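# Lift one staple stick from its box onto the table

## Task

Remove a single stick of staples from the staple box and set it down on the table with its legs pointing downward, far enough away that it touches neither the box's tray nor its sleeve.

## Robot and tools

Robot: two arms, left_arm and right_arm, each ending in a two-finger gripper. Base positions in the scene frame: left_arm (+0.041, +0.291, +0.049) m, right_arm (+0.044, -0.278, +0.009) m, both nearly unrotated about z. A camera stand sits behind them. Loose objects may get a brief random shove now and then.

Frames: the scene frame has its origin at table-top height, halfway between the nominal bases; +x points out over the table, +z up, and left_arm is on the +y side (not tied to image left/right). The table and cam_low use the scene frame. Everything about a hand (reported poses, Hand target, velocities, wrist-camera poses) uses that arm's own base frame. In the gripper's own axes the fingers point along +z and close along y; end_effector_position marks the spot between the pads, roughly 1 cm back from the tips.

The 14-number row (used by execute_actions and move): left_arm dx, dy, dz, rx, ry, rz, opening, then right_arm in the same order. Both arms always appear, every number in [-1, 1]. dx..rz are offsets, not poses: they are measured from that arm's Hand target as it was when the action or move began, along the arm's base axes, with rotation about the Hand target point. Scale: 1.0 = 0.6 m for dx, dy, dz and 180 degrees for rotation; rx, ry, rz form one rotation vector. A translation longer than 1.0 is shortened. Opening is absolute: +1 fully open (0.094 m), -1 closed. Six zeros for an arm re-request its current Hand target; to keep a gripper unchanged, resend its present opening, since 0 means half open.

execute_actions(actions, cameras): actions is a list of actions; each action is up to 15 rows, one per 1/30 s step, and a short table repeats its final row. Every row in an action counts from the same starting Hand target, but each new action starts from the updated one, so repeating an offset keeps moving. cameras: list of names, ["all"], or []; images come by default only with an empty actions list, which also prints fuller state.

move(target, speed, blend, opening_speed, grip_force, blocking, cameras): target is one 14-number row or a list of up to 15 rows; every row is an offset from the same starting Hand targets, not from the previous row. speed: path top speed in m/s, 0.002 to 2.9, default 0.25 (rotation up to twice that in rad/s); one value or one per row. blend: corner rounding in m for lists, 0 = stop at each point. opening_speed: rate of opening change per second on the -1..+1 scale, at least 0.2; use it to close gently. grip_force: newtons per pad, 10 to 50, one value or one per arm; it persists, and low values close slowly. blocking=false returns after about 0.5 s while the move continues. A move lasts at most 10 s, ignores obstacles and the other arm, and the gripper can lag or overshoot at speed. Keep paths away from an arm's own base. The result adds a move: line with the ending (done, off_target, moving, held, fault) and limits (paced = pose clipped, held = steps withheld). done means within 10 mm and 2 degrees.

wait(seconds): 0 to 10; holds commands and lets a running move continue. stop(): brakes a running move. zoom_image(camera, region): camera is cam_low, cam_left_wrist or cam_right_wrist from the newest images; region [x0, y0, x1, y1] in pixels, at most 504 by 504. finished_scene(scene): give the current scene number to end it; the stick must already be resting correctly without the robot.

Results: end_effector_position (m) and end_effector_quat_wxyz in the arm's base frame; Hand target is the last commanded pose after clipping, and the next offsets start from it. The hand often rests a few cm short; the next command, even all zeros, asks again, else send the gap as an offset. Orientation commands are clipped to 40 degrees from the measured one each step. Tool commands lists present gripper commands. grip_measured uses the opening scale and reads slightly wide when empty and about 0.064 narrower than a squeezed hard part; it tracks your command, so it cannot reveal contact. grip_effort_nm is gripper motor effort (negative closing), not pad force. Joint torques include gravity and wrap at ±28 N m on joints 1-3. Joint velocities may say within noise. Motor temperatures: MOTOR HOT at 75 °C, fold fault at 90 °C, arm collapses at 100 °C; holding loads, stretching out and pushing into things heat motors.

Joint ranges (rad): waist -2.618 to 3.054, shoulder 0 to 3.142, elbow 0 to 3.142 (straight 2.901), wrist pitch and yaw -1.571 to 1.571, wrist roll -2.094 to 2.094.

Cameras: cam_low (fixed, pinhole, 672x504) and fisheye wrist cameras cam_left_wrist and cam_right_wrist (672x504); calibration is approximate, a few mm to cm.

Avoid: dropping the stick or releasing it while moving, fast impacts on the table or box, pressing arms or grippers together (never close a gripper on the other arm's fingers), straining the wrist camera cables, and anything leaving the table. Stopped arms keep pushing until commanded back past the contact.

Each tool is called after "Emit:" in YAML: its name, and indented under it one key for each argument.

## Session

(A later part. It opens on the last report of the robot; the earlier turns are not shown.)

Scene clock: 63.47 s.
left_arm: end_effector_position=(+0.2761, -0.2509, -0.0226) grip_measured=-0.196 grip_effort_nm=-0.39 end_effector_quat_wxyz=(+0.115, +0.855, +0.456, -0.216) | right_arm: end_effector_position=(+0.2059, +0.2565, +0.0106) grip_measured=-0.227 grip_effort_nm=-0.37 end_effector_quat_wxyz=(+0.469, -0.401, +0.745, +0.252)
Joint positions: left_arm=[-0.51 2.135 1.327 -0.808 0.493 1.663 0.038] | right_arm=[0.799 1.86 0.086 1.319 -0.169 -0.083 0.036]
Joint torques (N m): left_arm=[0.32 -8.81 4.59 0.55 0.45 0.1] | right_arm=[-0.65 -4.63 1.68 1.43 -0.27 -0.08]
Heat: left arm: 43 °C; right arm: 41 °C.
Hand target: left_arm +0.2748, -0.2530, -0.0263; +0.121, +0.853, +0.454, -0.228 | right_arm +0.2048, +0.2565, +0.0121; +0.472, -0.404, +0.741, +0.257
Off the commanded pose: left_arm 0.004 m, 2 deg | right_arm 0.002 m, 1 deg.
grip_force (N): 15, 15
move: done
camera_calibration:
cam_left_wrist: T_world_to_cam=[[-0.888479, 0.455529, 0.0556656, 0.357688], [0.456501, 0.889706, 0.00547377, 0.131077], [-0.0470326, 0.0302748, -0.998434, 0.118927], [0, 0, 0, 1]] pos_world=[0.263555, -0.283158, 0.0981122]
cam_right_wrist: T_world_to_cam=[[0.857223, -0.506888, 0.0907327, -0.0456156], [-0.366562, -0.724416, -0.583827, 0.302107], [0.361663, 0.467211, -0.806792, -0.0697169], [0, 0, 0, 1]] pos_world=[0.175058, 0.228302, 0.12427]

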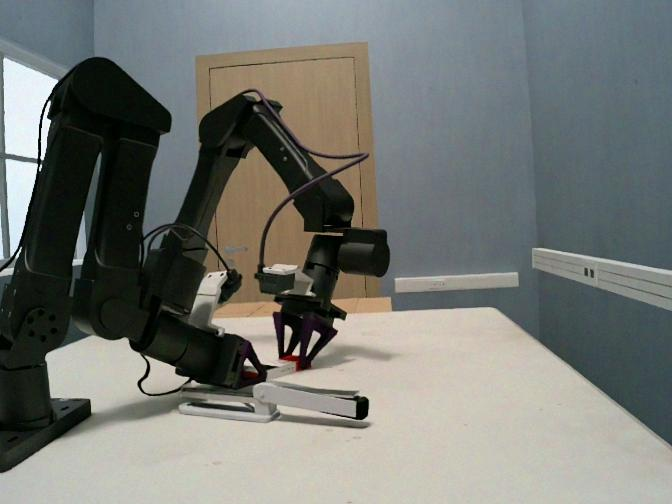

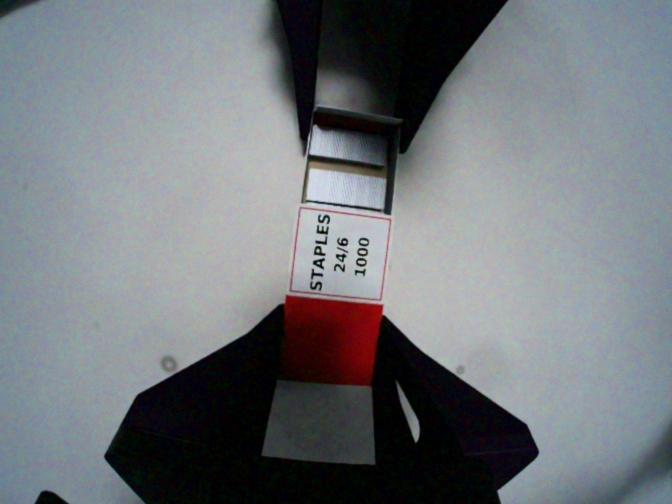

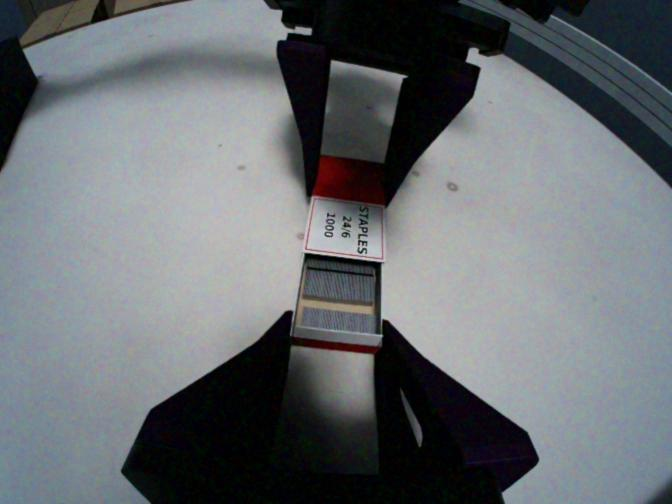

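Emit:
move:
  target: [0.0463,0.0693,0.004,0,0,0,-0.22,0,0,0,0,0,0,-0.28]
  speed: 0.03
  cameras: ["all"]

Emit:
zoom_image:
  camera: "cam_right_wrist"
  region: [230, 150, 450, 370]

Emit:
zoom_image:
  camera: "cam_left_wrist"
  region: [230, 0, 450, 220]

Scene clock: 67.80 s.
left_arm: end_effector_position=(+0.2991, -0.2118, -0.0231) grip_measured=-0.196 grip_effort_nm=-0.39 end_effector_quat_wxyz=(+0.121, +0.854, +0.455, -0.222) | right_arm: end_effector_position=(+0.2048, +0.2575, +0.0112) grip_measured=-0.227 grip_effort_nm=-0.37 end_effector_quat_wxyz=(+0.469, -0.403, +0.743, +0.255)
Joint positions: left_arm=[-0.381 2.166 1.369 -0.886 0.5 1.811 0.038] | right_arm=[0.799 1.86 0.085 1.321 -0.177 -0.084 0.036]
Joint torques (N m): left_arm=[0.57 -8.57 6.71 0.1 0.28 0.14] | right_arm=[-0.65 -4.6 1.66 1.42 -0.18 -0.06]
Heat: left arm: 42 °C; right arm: 42 °C.
Hand target: left_arm +0.3026, -0.2114, -0.0238; +0.121, +0.853, +0.454, -0.228 | right_arm +0.2047, +0.2564, +0.0121; +0.471, -0.404, +0.741, +0.257
Off the commanded pose: left_arm 0.004 m, 1 deg | right_arm 0.001 m, 1 deg.
grip_force (N): 15, 15
move: done
camera_calibration:
cam_left_wrist: T_world_to_cam=[[-0.888117, 0.456621, 0.0524015, 0.3604], [0.456686, 0.889555, -0.0114332, 0.0852607], [-0.0518347, 0.013777, -0.998561, 0.116295], [0, 0, 0, 1]] pos_world=[0.287168, -0.242013, 0.0982173]
cam_right_wrist: T_world_to_cam=[[0.861153, -0.500536, 0.0887598, -0.0467105], [-0.361179, -0.725319, -0.586056, 0.301872], [0.357721, 0.472626, -0.805394, -0.0698901], [0, 0, 0, 1]] pos_world=[0.174256, 0.228605, 0.124771]

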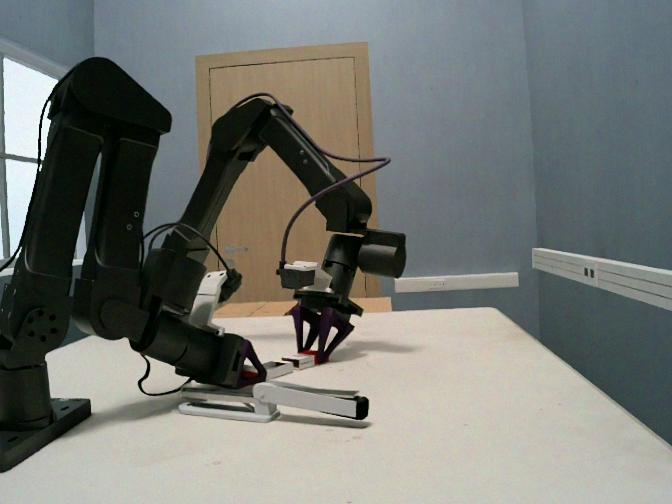

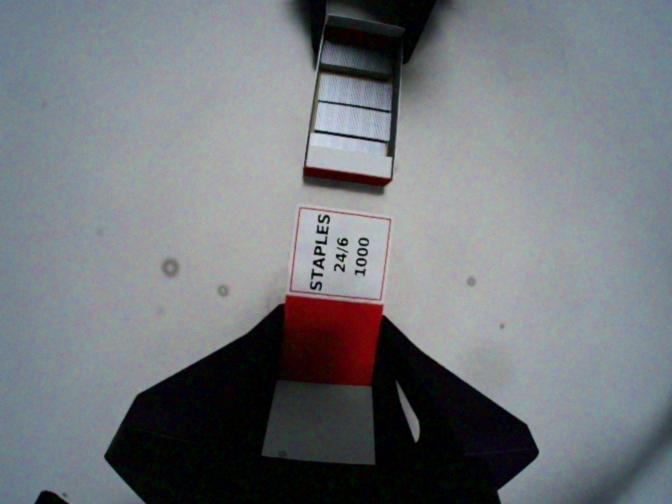

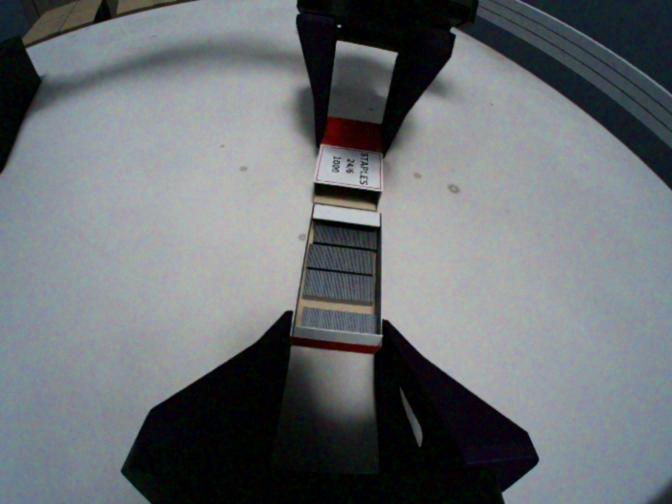

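Scaled by 2.291 from the camera's 672x504 image, which has a finer 960x720 frame.

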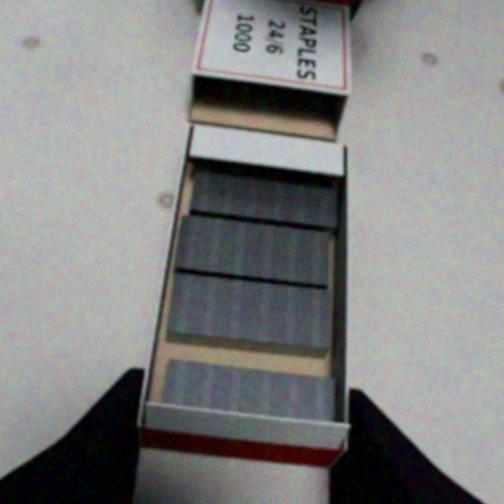

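Scaled by 2.291 from the camera's 672x504 image, which has a finer 960x720 frame.

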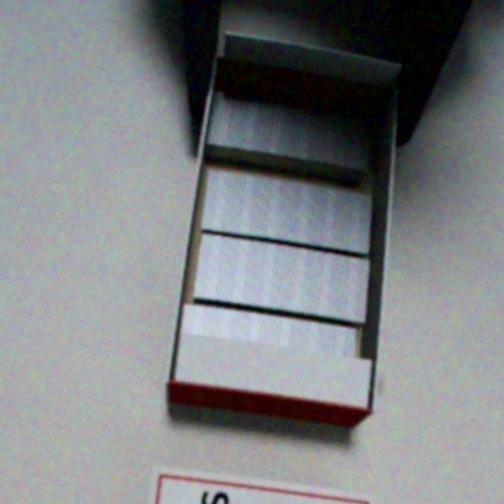

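Emit:
zoom_image:
  camera: "cam_left_wrist"
  region: [295, 0, 415, 100]

Emit:
zoom_image:
  camera: "cam_left_wrist"
  region: [295, 90, 415, 190]

Emit:
zoom_image:
  camera: "cam_right_wrist"
  region: [285, 190, 405, 290]

Emit:
zoom_image:
  camera: "cam_right_wrist"
  region: [285, 270, 405, 370]

Scaled by 4.200 from the camera's 672x504 image, which has a finer 960x720 frame.

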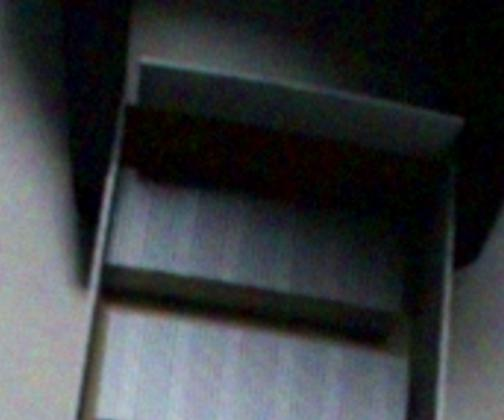

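Scaled by 4.200 from the camera's 672x504 image, which has a finer 960x720 frame.

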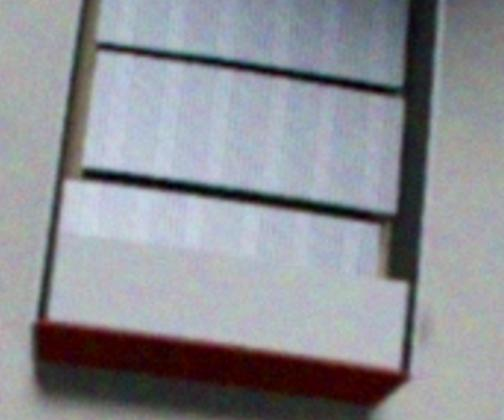

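Scaled by 4.200 from the camera's 672x504 image, which has a finer 960x720 frame.

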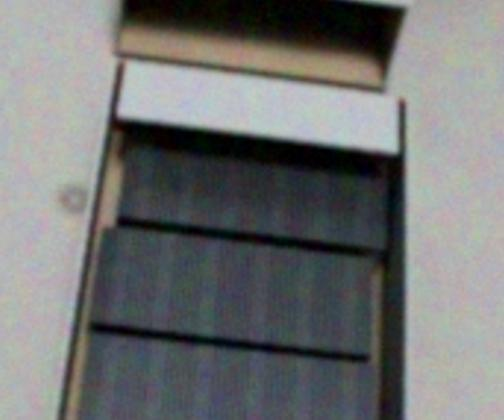

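Scaled by 4.200 from the camera's 672x504 image, which has a finer 960x720 frame.

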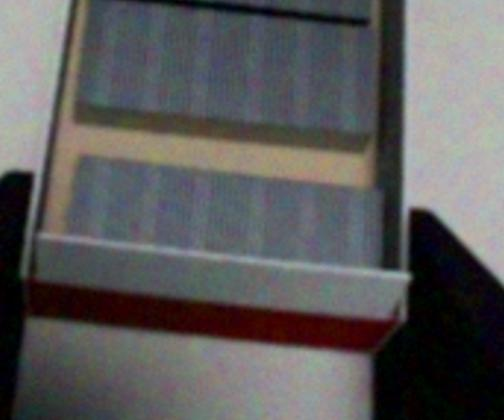

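Emit:
move:
  target:
    - [0,0,0,0,0,0,0.3,0,0,0,0,0,0,-0.28]
    - [0,0,0.15,0,0,0,0.3,0,0,0,0,0,0,-0.28]
  speed: 0.08
  cameras: ["cam_left_wrist","cam_low"]

Scene clock: 77.53 s.
left_arm: end_effector_position=(+0.2953, -0.2084, +0.0425) grip_measured=+0.298 grip_effort_nm=0.10 end_effector_quat_wxyz=(+0.094, +0.850, +0.460, -0.238) | right_arm: end_effector_position=(+0.2048, +0.2575, +0.0112) grip_measured=-0.227 grip_effort_nm=-0.37 end_effector_quat_wxyz=(+0.469, -0.403, +0.743, +0.255)
Joint positions: left_arm=[-0.381 2.096 1.538 -1.189 0.489 1.813 0.061] | right_arm=[0.799 1.86 0.085 1.321 -0.177 -0.084 0.036]
Joint torques (N m): left_arm=[0.55 -14.08 7.46 -0.07 0.36 0.11] | right_arm=[-0.65 -4.62 1.65 1.41 -0.19 -0.06]
Heat: left arm: 42 °C; right arm: 42 °C.
Hand target: left_arm +0.3026, -0.2114, +0.0662; +0.121, +0.853, +0.454, -0.228 | right_arm +0.2047, +0.2564, +0.0121; +0.471, -0.404, +0.741, +0.257
Off the commanded pose: left_arm 0.025 m, 3 deg | right_arm 0.001 m, 0 deg.
grip_force (N): 15, 15
move: off_target (left_arm)
camera_calibration:
cam_left_wrist: T_world_to_cam=[[-0.881991, 0.456989, 0.115127, 0.347684], [0.4593, 0.888252, -0.00714362, 0.0835428], [-0.105526, 0.0465771, -0.993325, 0.204055], [0, 0, 0, 1]] pos_world=[0.289816, -0.242599, 0.163262]
Images, in order (width x height): cam_low 672x504, cam_left_wrist 672x504.

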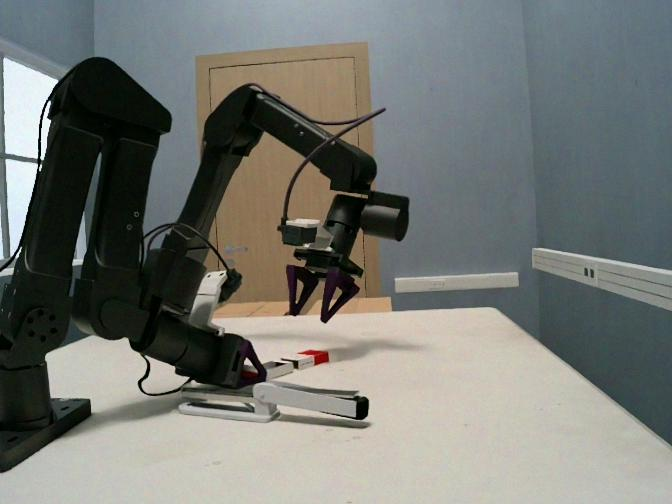

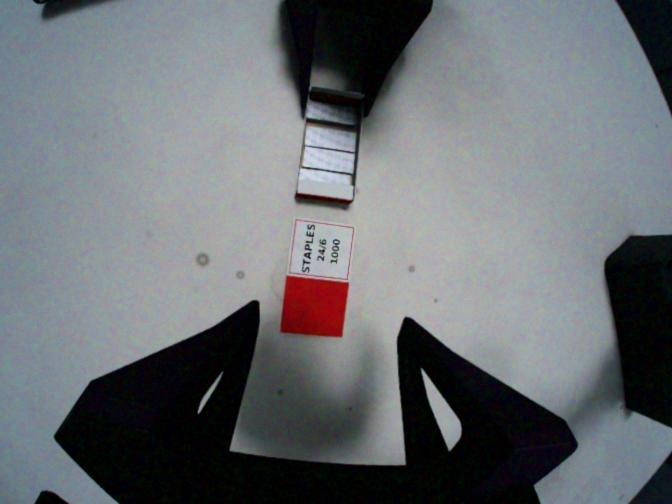

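Emit:
zoom_image:
  camera: "cam_left_wrist"
  region: [280, 80, 380, 210]

Scaled by 3.877 from the camera's 672x504 image, which has a finer 960x720 frame.

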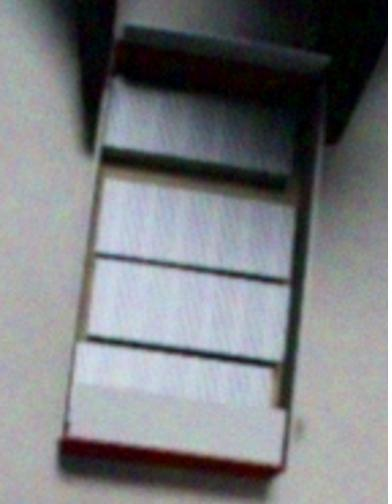

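Emit:
move:
  target: [-0.0933,-0.1263,0.0147,0,0,0.5017,0.3,0,0,0,0,0,0,-0.28]
  speed: 0.12
  cameras: ["all"]

Emit:
zoom_image:
  camera: "cam_left_wrist"
  region: [230, 180, 430, 320]

Scene clock: 85.20 s.
left_arm: end_effector_position=(+0.2398, -0.2785, +0.0605) grip_measured=+0.298 grip_effort_nm=0.09 end_effector_quat_wxyz=(+0.227, +0.285, +0.929, -0.068) | right_arm: end_effector_position=(+0.2048, +0.2575, +0.0112) grip_measured=-0.227 grip_effort_nm=-0.37 end_effector_quat_wxyz=(+0.469, -0.403, +0.743, +0.255)
Joint positions: left_arm=[-0.941 1.592 0.949 -0.474 -0.159 -0.309 0.061] | right_arm=[0.799 1.86 0.085 1.321 -0.177 -0.084 0.036]
Joint torques (N m): left_arm=[-0.65 -7.06 8.49 1.33 -0.27 -0.06] | right_arm=[-0.64 -4.62 1.69 1.42 -0.18 -0.06]
Heat: left arm: 42 °C; right arm: 42 °C.
Hand target: left_arm +0.2467, -0.2871, +0.0751; +0.247, +0.279, +0.925, -0.075 | right_arm +0.2047, +0.2564, +0.0121; +0.471, -0.404, +0.741, +0.257
Off the commanded pose: left_arm 0.018 m, 3 deg | right_arm 0.001 m, 0 deg.
grip_force (N): 15, 15
move: off_target (left_arm)
camera_calibration:
cam_left_wrist: T_world_to_cam=[[-0.457992, -0.887524, 0.0504362, -0.143575], [-0.887988, 0.459404, 0.020632, 0.373445], [-0.041482, -0.0353374, -0.998514, 0.181433], [0, 0, 0, 1]] pos_world=[0.273384, -0.292576, 0.1807]
cam_right_wrist: T_world_to_cam=[[0.861153, -0.500536, 0.0887598, -0.0467105], [-0.361179, -0.725319, -0.586056, 0.301872], [0.357721, 0.472626, -0.805394, -0.0698901], [0, 0, 0, 1]] pos_world=[0.174256, 0.228605, 0.124771]

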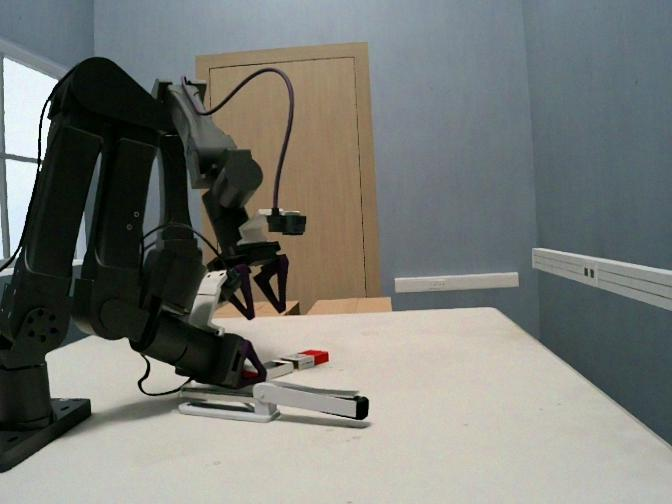

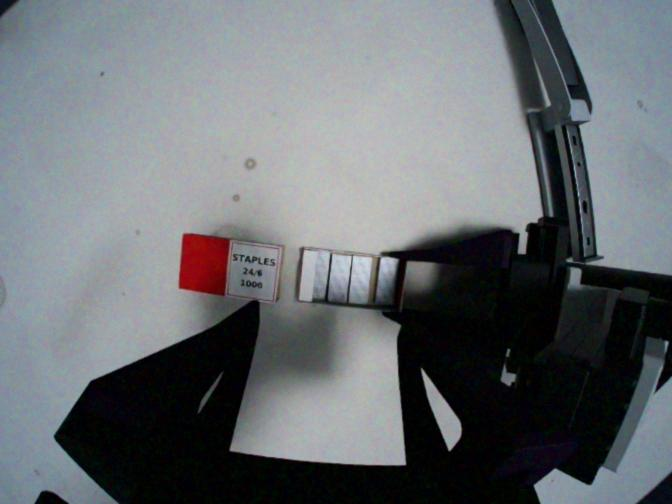

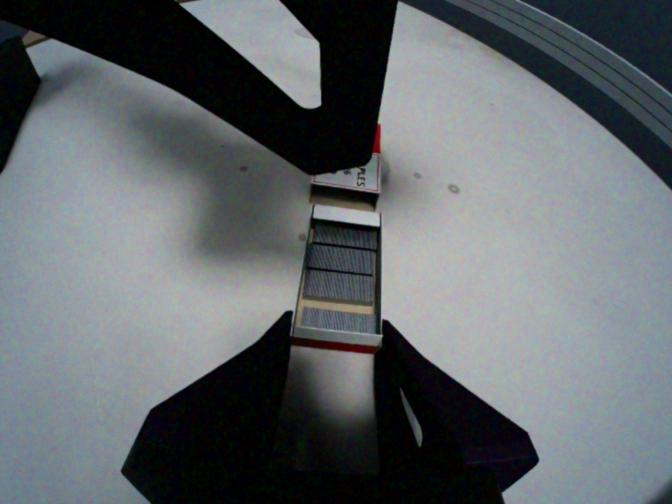

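Scaled by 2.520 from the camera's 672x504 image, which has a finer 960x720 frame.

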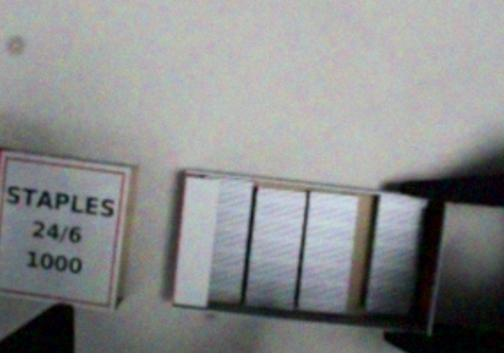

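Emit:
move:
  target: [0.0082,-0.026,-0.0667,0,0,0,-1,0,0,0,0,0,0,-0.28]
  speed: 0.08
  cameras: ["all"]

Emit:
zoom_image:
  camera: "cam_left_wrist"
  region: [230, 200, 450, 360]

Scene clock: 91.87 s.
left_arm: end_effector_position=(+0.2496, -0.2972, +0.0352) grip_measured=-0.805 grip_effort_nm=-0.09 end_effector_quat_wxyz=(+0.237, +0.281, +0.927, -0.070) | right_arm: end_effector_position=(+0.2040, +0.2563, +0.0104) grip_measured=-0.227 grip_effort_nm=-0.38 end_effector_quat_wxyz=(+0.468, -0.403, +0.744, +0.254)
Joint positions: left_arm=[-0.956 1.704 0.949 -0.345 -0.175 -0.325 0.009] | right_arm=[0.798 1.86 0.081 1.323 -0.177 -0.084 0.036]
Joint velocities: left_arm=[-0.007 -0.002 -0.007 0.007 -0.022 0.051 -0.008] | right_arm=[within noise]
Joint torques (N m): left_arm=[-0.75 -6.45 5.57 1.7 -0.21 -0.06] | right_arm=[-0.58 -4.56 1.99 1.4 -0.19 -0.06]
Heat: left arm: 43 °C; right arm: 42 °C.
Hand target: left_arm +0.2516, -0.3027, +0.0350; +0.247, +0.279, +0.925, -0.075 | right_arm +0.2047, +0.2565, +0.0120; +0.471, -0.404, +0.741, +0.257
Off the commanded pose: left_arm 0.006 m, 1 deg | right_arm 0.002 m, 1 deg.
grip_force (N): 15, 15
move: moving (left_arm; no rest 5 s after the path's end)
camera_calibration:
cam_left_wrist: T_world_to_cam=[[-0.453557, -0.889665, 0.0527442, -0.1562], [-0.890897, 0.454206, 0.000352573, 0.391058], [-0.0242704, -0.0468297, -0.998608, 0.148218], [0, 0, 0, 1]] pos_world=[0.281144, -0.309645, 0.156112]
cam_right_wrist: T_world_to_cam=[[0.860942, -0.501026, 0.0880459, -0.046438], [-0.362972, -0.726297, -0.583733, 0.300926], [0.356413, 0.470602, -0.807158, -0.0688554], [0, 0, 0, 1]] pos_world=[0.173749, 0.227699, 0.124172]

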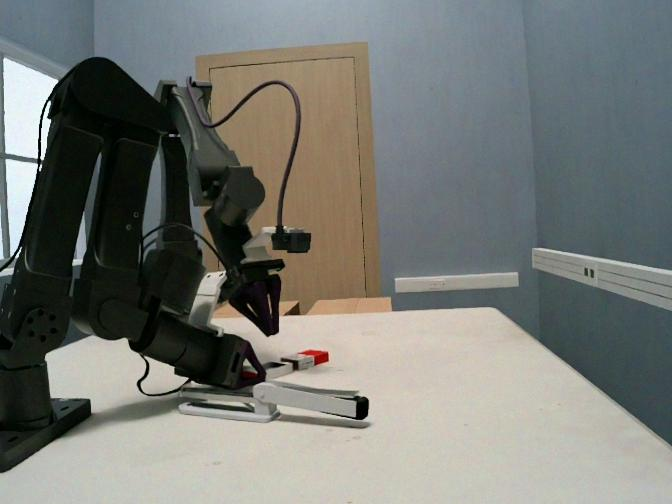

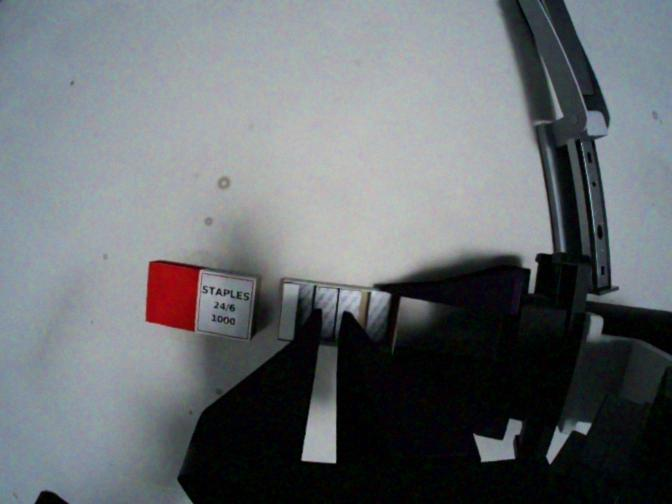

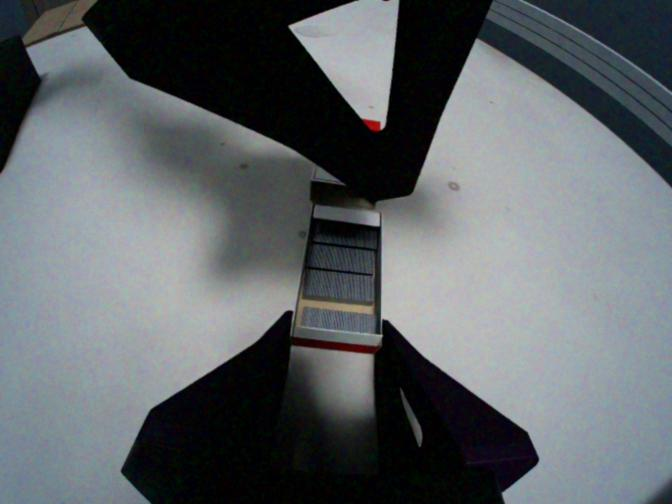

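Scaled by 2.291 from the camera's 672x504 image, which has a finer 960x720 frame.

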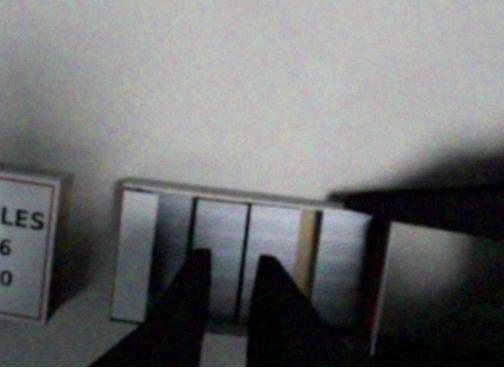

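Emit:
wait:
  seconds: 2
  cameras: ["cam_left_wrist"]

Emit:
zoom_image:
  camera: "cam_left_wrist"
  region: [230, 200, 450, 360]

Scene clock: 94.37 s.
left_arm: end_effector_position=(+0.2507, -0.2964, +0.0354) grip_measured=-0.989 grip_effort_nm=-0.39 end_effector_quat_wxyz=(+0.239, +0.280, +0.927, -0.068) | right_arm: end_effector_position=(+0.2040, +0.2563, +0.0104) grip_measured=-0.227 grip_effort_nm=-0.37 end_effector_quat_wxyz=(+0.468, -0.403, +0.744, +0.254)
Joint positions: left_arm=[-0.956 1.704 0.949 -0.345 -0.183 -0.326 0.001] | right_arm=[0.798 1.86 0.081 1.323 -0.177 -0.084 0.036]
Joint torques (N m): left_arm=[-0.76 -6.43 5.56 1.7 -0.15 -0.04] | right_arm=[-0.57 -4.57 1.98 1.41 -0.19 -0.07]
Heat: left arm: 43 °C; right arm: 42 °C.
Hand target: left_arm +0.2516, -0.3028, +0.0350; +0.247, +0.279, +0.925, -0.075 | right_arm +0.2047, +0.2565, +0.0120; +0.471, -0.404, +0.741, +0.257
Tool commands: left_gripper/opening=-1.0 right_gripper/opening=-0.28
Off the commanded pose: left_arm 0.006 m, 1 deg | right_arm 0.002 m, 1 deg.
grip_force (N): 15, 15
wait: 2.00 s; at rest by 0.57 s
camera_calibration:
cam_left_wrist: T_world_to_cam=[[-0.449563, -0.891978, 0.0476283, -0.156511], [-0.893054, 0.449939, -0.00310073, 0.391055], [-0.0186641, -0.0439286, -0.99886, 0.148011], [0, 0, 0, 1]] pos_world=[0.281634, -0.309053, 0.15651]
Images, in order (width x height): cam_left_wrist 672x504.

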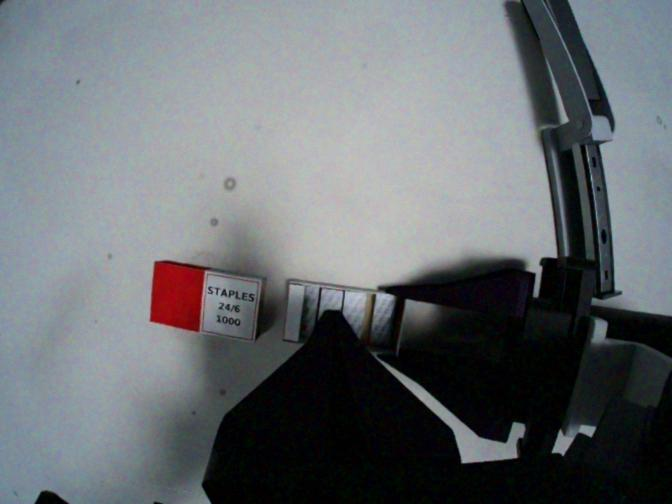

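Scaled by 2.291 from the camera's 672x504 image, which has a finer 960x720 frame.

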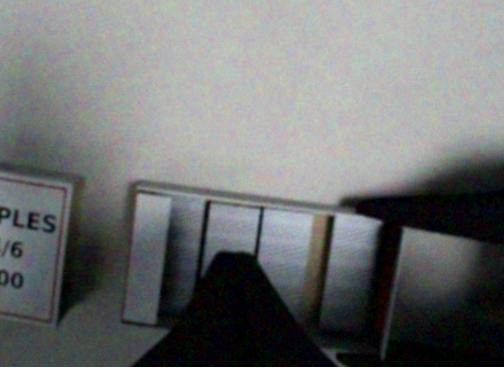

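Emit:
move:
  target: [-0.0118,0.0037,-0.0723,0,0,0,-1,0,0,0,0,0,0,-0.28]
  speed: 0.06
  cameras: ["cam_left_wrist","cam_right_wrist"]

Emit:
zoom_image:
  camera: "cam_left_wrist"
  region: [230, 200, 450, 360]

Emit:
zoom_image:
  camera: "cam_right_wrist"
  region: [260, 170, 430, 360]

Scene clock: 96.83 s.
left_arm: end_effector_position=(+0.2433, -0.2961, -0.0071) grip_measured=-0.989 grip_effort_nm=-0.38 end_effector_quat_wxyz=(+0.239, +0.282, +0.927, -0.070) | right_arm: end_effector_position=(+0.2037, +0.2560, +0.0103) grip_measured=-0.227 grip_effort_nm=-0.37 end_effector_quat_wxyz=(+0.467, -0.403, +0.744, +0.254)
Joint positions: left_arm=[-0.973 1.789 0.847 -0.159 -0.186 -0.337 0.001] | right_arm=[0.798 1.86 0.08 1.323 -0.177 -0.084 0.036]
Joint torques (N m): left_arm=[-0.62 -6.54 4.79 1.72 -0.18 -0.08] | right_arm=[-0.55 -4.56 2.09 1.4 -0.19 -0.06]
Heat: left arm: 43 °C; right arm: 42 °C.
Hand target: left_arm +0.2444, -0.3005, -0.0084; +0.247, +0.279, +0.925, -0.075 | right_arm +0.2047, +0.2565, +0.0121; +0.471, -0.404, +0.741, +0.257
Off the commanded pose: left_arm 0.005 m, 1 deg | right_arm 0.002 m, 1 deg.
grip_force (N): 15, 15
move: done
camera_calibration:
cam_left_wrist: T_world_to_cam=[[-0.454895, -0.889141, 0.049989, -0.155334], [-0.890321, 0.455323, -0.00313507, 0.385134], [-0.0199736, -0.0459324, -0.998745, 0.105071], [0, 0, 0, 1]] pos_world=[0.274331, -0.308648, 0.113912]
cam_right_wrist: T_world_to_cam=[[0.861016, -0.50093, 0.0878675, -0.046333], [-0.363256, -0.726659, -0.583105, 0.300593], [0.355945, 0.470144, -0.807631, -0.068442], [0, 0, 0, 1]] pos_world=[0.173447, 0.227397, 0.124073]
Images, in order (width x height): cam_left_wrist 672x504, cam_right_wrist 672x504.

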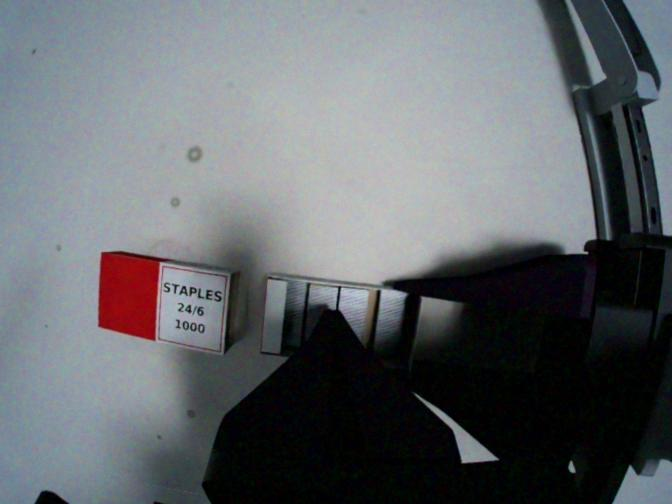

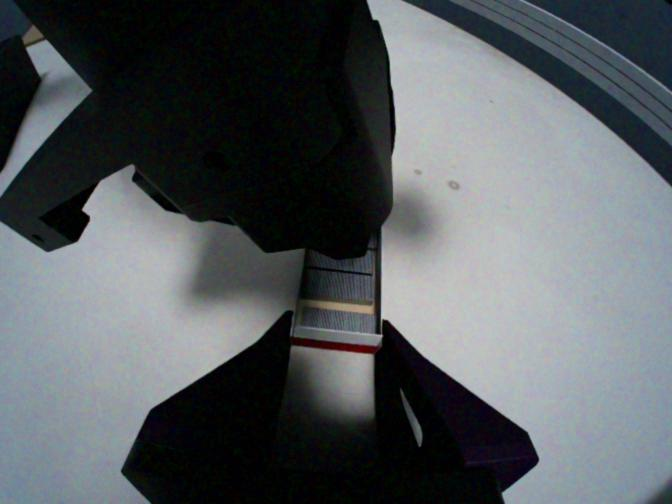

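Scaled by 2.291 from the camera's 672x504 image, which has a finer 960x720 frame.

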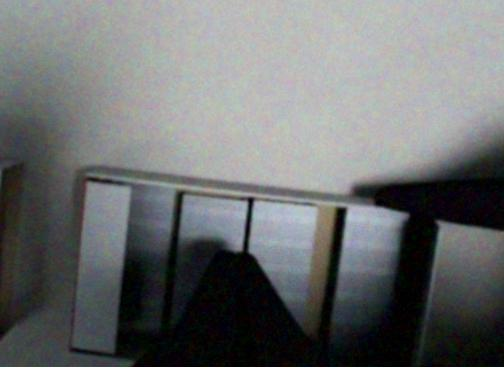

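Scaled by 2.653 from the camera's 672x504 image, which has a finer 960x720 frame.

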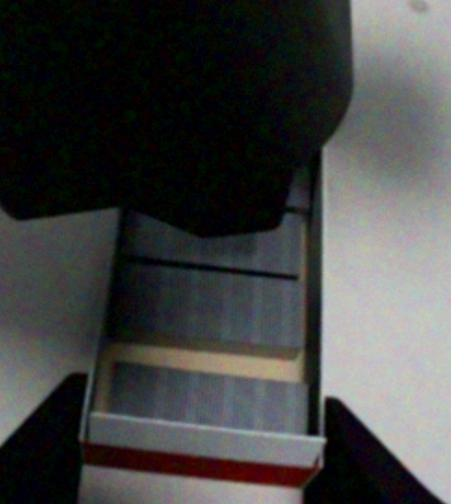

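Emit:
move:
  target: [0.0042,0.0063,-0.0108,0,0,0,-1,0,0,0,0,0,0,-0.28]
  speed: 0.03
  cameras: ["cam_left_wrist"]

Emit:
zoom_image:
  camera: "cam_left_wrist"
  region: [230, 220, 450, 380]

Scene clock: 98.27 s.
left_arm: end_effector_position=(+0.2422, -0.2959, -0.0130) grip_measured=-0.989 grip_effort_nm=-0.38 end_effector_quat_wxyz=(+0.239, +0.282, +0.926, -0.072) | right_arm: end_effector_position=(+0.2037, +0.2560, +0.0103) grip_measured=-0.227 grip_effort_nm=-0.37 end_effector_quat_wxyz=(+0.467, -0.403, +0.744, +0.254)
Joint positions: left_arm=[-0.973 1.801 0.83 -0.126 -0.182 -0.337 0.001] | right_arm=[0.798 1.86 0.08 1.323 -0.177 -0.084 0.036]
Joint torques (N m): left_arm=[0.47 -6.5 4.64 1.75 -0.17 0.06] | right_arm=[-0.57 -4.56 2.1 1.4 -0.19 -0.06]
Heat: left arm: 43 °C; right arm: 42 °C.
Hand target: left_arm +0.2469, -0.2968, -0.0148; +0.247, +0.279, +0.925, -0.075 | right_arm +0.2047, +0.2565, +0.0121; +0.471, -0.404, +0.741, +0.257
Off the commanded pose: left_arm 0.005 m, 1 deg | right_arm 0.002 m, 1 deg.
grip_force (N): 15, 15
move: done
camera_calibration:
cam_left_wrist: T_world_to_cam=[[-0.456631, -0.88793, 0.0553828, -0.154593], [-0.889402, 0.457104, -0.00454818, 0.384351], [-0.0212773, -0.0513344, -0.998455, 0.097858], [0, 0, 0, 1]] pos_world=[0.273332, -0.307933, 0.108017]
Images, in order (width x height): cam_left_wrist 672x504.

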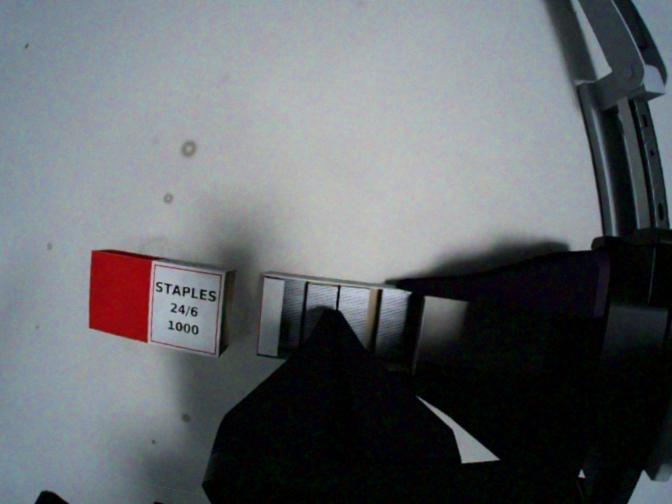

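Scaled by 2.291 from the camera's 672x504 image, which has a finer 960x720 frame.

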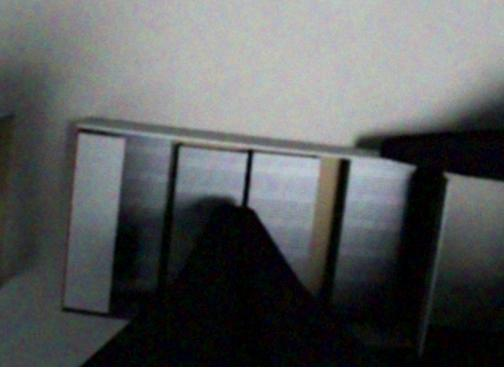

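Emit:
move:
  target: [0.0046,0.0069,0,0,0,0,-1,0,0,0,0,0,0,-0.28]
  speed: 0.03
  cameras: ["cam_left_wrist"]

Emit:
zoom_image:
  camera: "cam_left_wrist"
  region: [230, 220, 450, 380]

Scene clock: 99.40 s.
left_arm: end_effector_position=(+0.2447, -0.2914, -0.0150) grip_measured=-0.989 grip_effort_nm=-0.39 end_effector_quat_wxyz=(+0.237, +0.282, +0.927, -0.071) | right_arm: end_effector_position=(+0.2037, +0.2560, +0.0103) grip_measured=-0.227 grip_effort_nm=-0.37 end_effector_quat_wxyz=(+0.467, -0.403, +0.744, +0.254)
Joint positions: left_arm=[-0.958 1.801 0.822 -0.121 -0.175 -0.326 0.001] | right_arm=[0.798 1.86 0.08 1.323 -0.177 -0.084 0.036]
Joint torques (N m): left_arm=[0.58 -6.94 4.59 1.72 -0.15 0.09] | right_arm=[-0.57 -4.55 2.09 1.4 -0.18 -0.07]
Heat: left arm: 43 °C; right arm: 42 °C.
Hand target: left_arm +0.2497, -0.2926, -0.0148; +0.247, +0.279, +0.925, -0.075 | right_arm +0.2047, +0.2565, +0.0121; +0.471, -0.404, +0.741, +0.257
Off the commanded pose: left_arm 0.005 m, 1 deg | right_arm 0.002 m, 1 deg.
grip_force (N): 15, 15
move: done
camera_calibration:
cam_left_wrist: T_world_to_cam=[[-0.454681, -0.889048, 0.0534598, -0.150148], [-0.890329, 0.455318, -0.000300526, 0.384189], [-0.024074, -0.0477334, -0.99857, 0.0979108], [0, 0, 0, 1]] pos_world=[0.276142, -0.303743, 0.105913]
Images, in order (width x height): cam_left_wrist 672x504.

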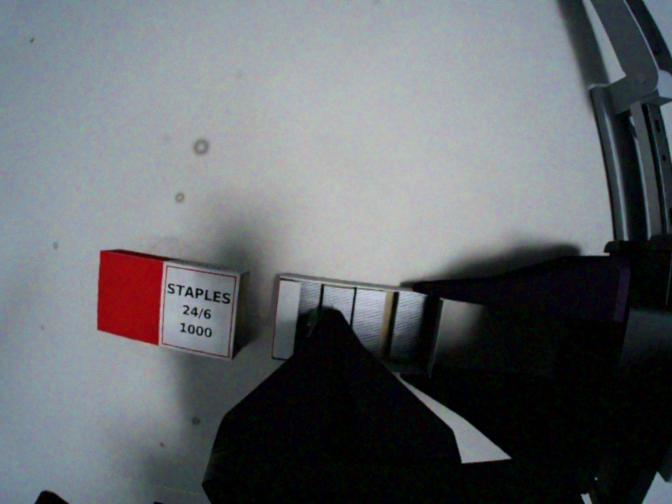

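Scaled by 2.291 from the camera's 672x504 image, which has a finer 960x720 frame.

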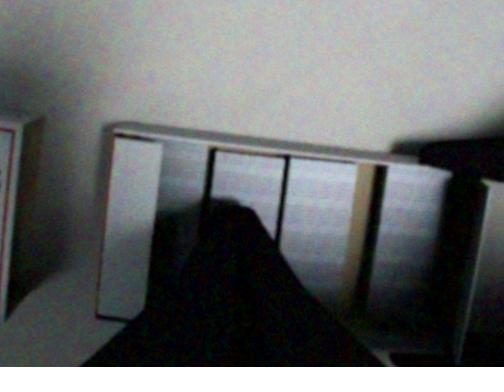

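Emit:
move:
  target: [0,0,-0.005,0,0,0,-1,0,0,0,0,0,0,-0.28]
  speed: 0.02

Emit:
move:
  target: [0,0,-0.005,0,0,0,-1,0,0,0,0,0,0,-0.28]
  speed: 0.02
  cameras: ["cam_left_wrist"]

Emit:
zoom_image:
  camera: "cam_left_wrist"
  region: [230, 220, 450, 380]

Scene clock: 100.53 s.
left_arm: end_effector_position=(+0.2462, -0.2937, -0.0136) grip_measured=-0.989 grip_effort_nm=-0.39 end_effector_quat_wxyz=(+0.242, +0.281, +0.926, -0.075) | right_arm: end_effector_position=(+0.2037, +0.2560, +0.0103) grip_measured=-0.227 grip_effort_nm=-0.37 end_effector_quat_wxyz=(+0.467, -0.403, +0.744, +0.254)
Joint positions: left_arm=[-0.958 1.801 0.822 -0.108 -0.175 -0.325 0.001] | right_arm=[0.798 1.86 0.08 1.323 -0.177 -0.084 0.036]
Joint torques (N m): left_arm=[0.51 -6.23 4.29 1.72 -0.16 0.08] | right_arm=[-0.55 -4.55 2.11 1.4 -0.19 -0.06]
Heat: left arm: 43 °C; right arm: 42 °C.
Hand target: left_arm +0.2497, -0.2926, -0.0178; +0.247, +0.279, +0.925, -0.075 | right_arm +0.2047, +0.2565, +0.0121; +0.471, -0.404, +0.741, +0.257
Off the commanded pose: left_arm 0.006 m, 1 deg | right_arm 0.002 m, 1 deg.
grip_force (N): 15, 15
move: done

Scene clock: 101.23 s.
left_arm: end_effector_position=(+0.2457, -0.2930, -0.0172) grip_measured=-0.989 grip_effort_nm=-0.39 end_effector_quat_wxyz=(+0.241, +0.281, +0.926, -0.074) | right_arm: end_effector_position=(+0.2037, +0.2560, +0.0103) grip_measured=-0.227 grip_effort_nm=-0.38 end_effector_quat_wxyz=(+0.467, -0.403, +0.744, +0.254)
Joint positions: left_arm=[-0.958 1.809 0.815 -0.095 -0.175 -0.325 0.001] | right_arm=[0.798 1.86 0.08 1.323 -0.177 -0.084 0.036]
Joint torques (N m): left_arm=[0.51 -6.17 4.41 1.75 -0.16 0.08] | right_arm=[-0.58 -4.53 2.11 1.39 -0.19 -0.06]
Heat: left arm: 43 °C; right arm: 42 °C.
Hand target: left_arm +0.2497, -0.2926, -0.0209; +0.247, +0.279, +0.925, -0.075 | right_arm +0.2047, +0.2565, +0.0121; +0.471, -0.404, +0.741, +0.257
Off the commanded pose: left_arm 0.005 m, 1 deg | right_arm 0.002 m, 1 deg.
grip_force (N): 15, 15
move: done
camera_calibration:
cam_left_wrist: T_world_to_cam=[[-0.455892, -0.888098, 0.0586876, -0.150444], [-0.889845, 0.456164, -0.00945356, 0.385825], [-0.0183755, -0.0565327, -0.998232, 0.0918072], [0, 0, 0, 1]] pos_world=[0.276426, -0.304419, 0.104122]
Images, in order (width x height): cam_left_wrist 672x504.

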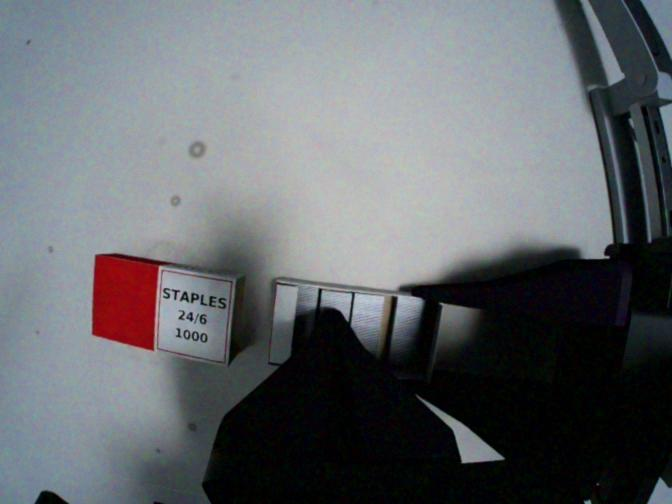

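Scaled by 2.291 from the camera's 672x504 image, which has a finer 960x720 frame.

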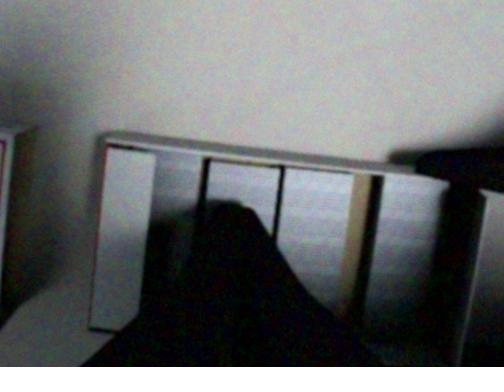

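Emit:
move:
  target: [0,0,-0.005,0,0,0,-1,0,0,0,0,0,0,-0.28]
  speed: 0.02

Emit:
move:
  target: [0,0,-0.005,0,0,0,-1,0,0,0,0,0,0,-0.28]
  speed: 0.02
  cameras: ["cam_left_wrist"]

Emit:
zoom_image:
  camera: "cam_left_wrist"
  region: [230, 220, 450, 380]

Scene clock: 102.23 s.
left_arm: end_effector_position=(+0.2477, -0.2959, -0.0175) grip_measured=-0.989 grip_effort_nm=-0.39 end_effector_quat_wxyz=(+0.246, +0.280, +0.925, -0.078) | right_arm: end_effector_position=(+0.2037, +0.2560, +0.0103) grip_measured=-0.227 grip_effort_nm=-0.37 end_effector_quat_wxyz=(+0.467, -0.403, +0.744, +0.254)
Joint positions: left_arm=[-0.958 1.817 0.815 -0.074 -0.175 -0.325 0.001] | right_arm=[0.798 1.86 0.08 1.323 -0.177 -0.084 0.036]
Joint torques (N m): left_arm=[0.5 -6.09 4.1 1.68 -0.16 0.08] | right_arm=[-0.58 -4.53 2.1 1.4 -0.19 -0.06]
Heat: left arm: 43 °C; right arm: 41 °C.
Hand target: left_arm +0.2497, -0.2926, -0.0238; +0.247, +0.279, +0.925, -0.075 | right_arm +0.2047, +0.2565, +0.0121; +0.471, -0.404, +0.741, +0.257
Off the commanded pose: left_arm 0.007 m, 0 deg | right_arm 0.002 m, 1 deg.
grip_force (N): 15, 15
move: done

Scene clock: 103.03 s.
left_arm: end_effector_position=(+0.2494, -0.2984, -0.0177) grip_measured=-0.989 grip_effort_nm=-0.39 end_effector_quat_wxyz=(+0.251, +0.279, +0.923, -0.082) | right_arm: end_effector_position=(+0.2037, +0.2560, +0.0103) grip_measured=-0.227 grip_effort_nm=-0.37 end_effector_quat_wxyz=(+0.467, -0.403, +0.744, +0.254)
Joint positions: left_arm=[-0.958 1.823 0.815 -0.056 -0.175 -0.325 0.001] | right_arm=[0.798 1.86 0.08 1.323 -0.177 -0.084 0.036]
Joint torques (N m): left_arm=[0.5 -5.98 3.79 1.61 -0.16 0.08] | right_arm=[-0.57 -4.55 2.1 1.39 -0.19 -0.06]
Heat: left arm: 43 °C; right arm: 41 °C.
Hand target: left_arm +0.2497, -0.2926, -0.0269; +0.247, +0.279, +0.925, -0.075 | right_arm +0.2047, +0.2565, +0.0121; +0.471, -0.404, +0.741, +0.257
Off the commanded pose: left_arm 0.011 m, 1 deg | right_arm 0.002 m, 1 deg.
grip_force (N): 15, 15
move: off_target (left_arm)
camera_calibration:
cam_left_wrist: T_world_to_cam=[[-0.456809, -0.886797, 0.0701113, -0.152567], [-0.889555, 0.455745, -0.0314348, 0.391037], [-0.00407657, -0.0767276, -0.997044, 0.0813915], [0, 0, 0, 1]] pos_world=[0.278487, -0.307264, 0.10414]
Images, in order (width x height): cam_left_wrist 672x504.

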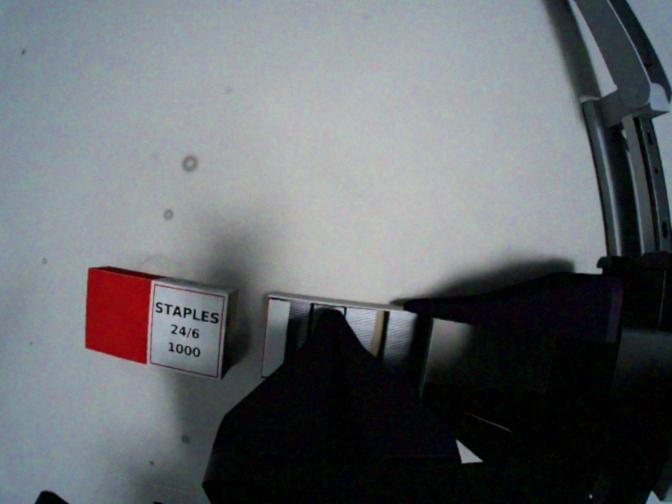

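Scaled by 2.291 from the camera's 672x504 image, which has a finer 960x720 frame.

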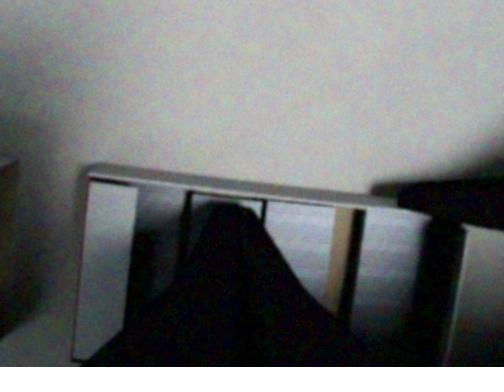

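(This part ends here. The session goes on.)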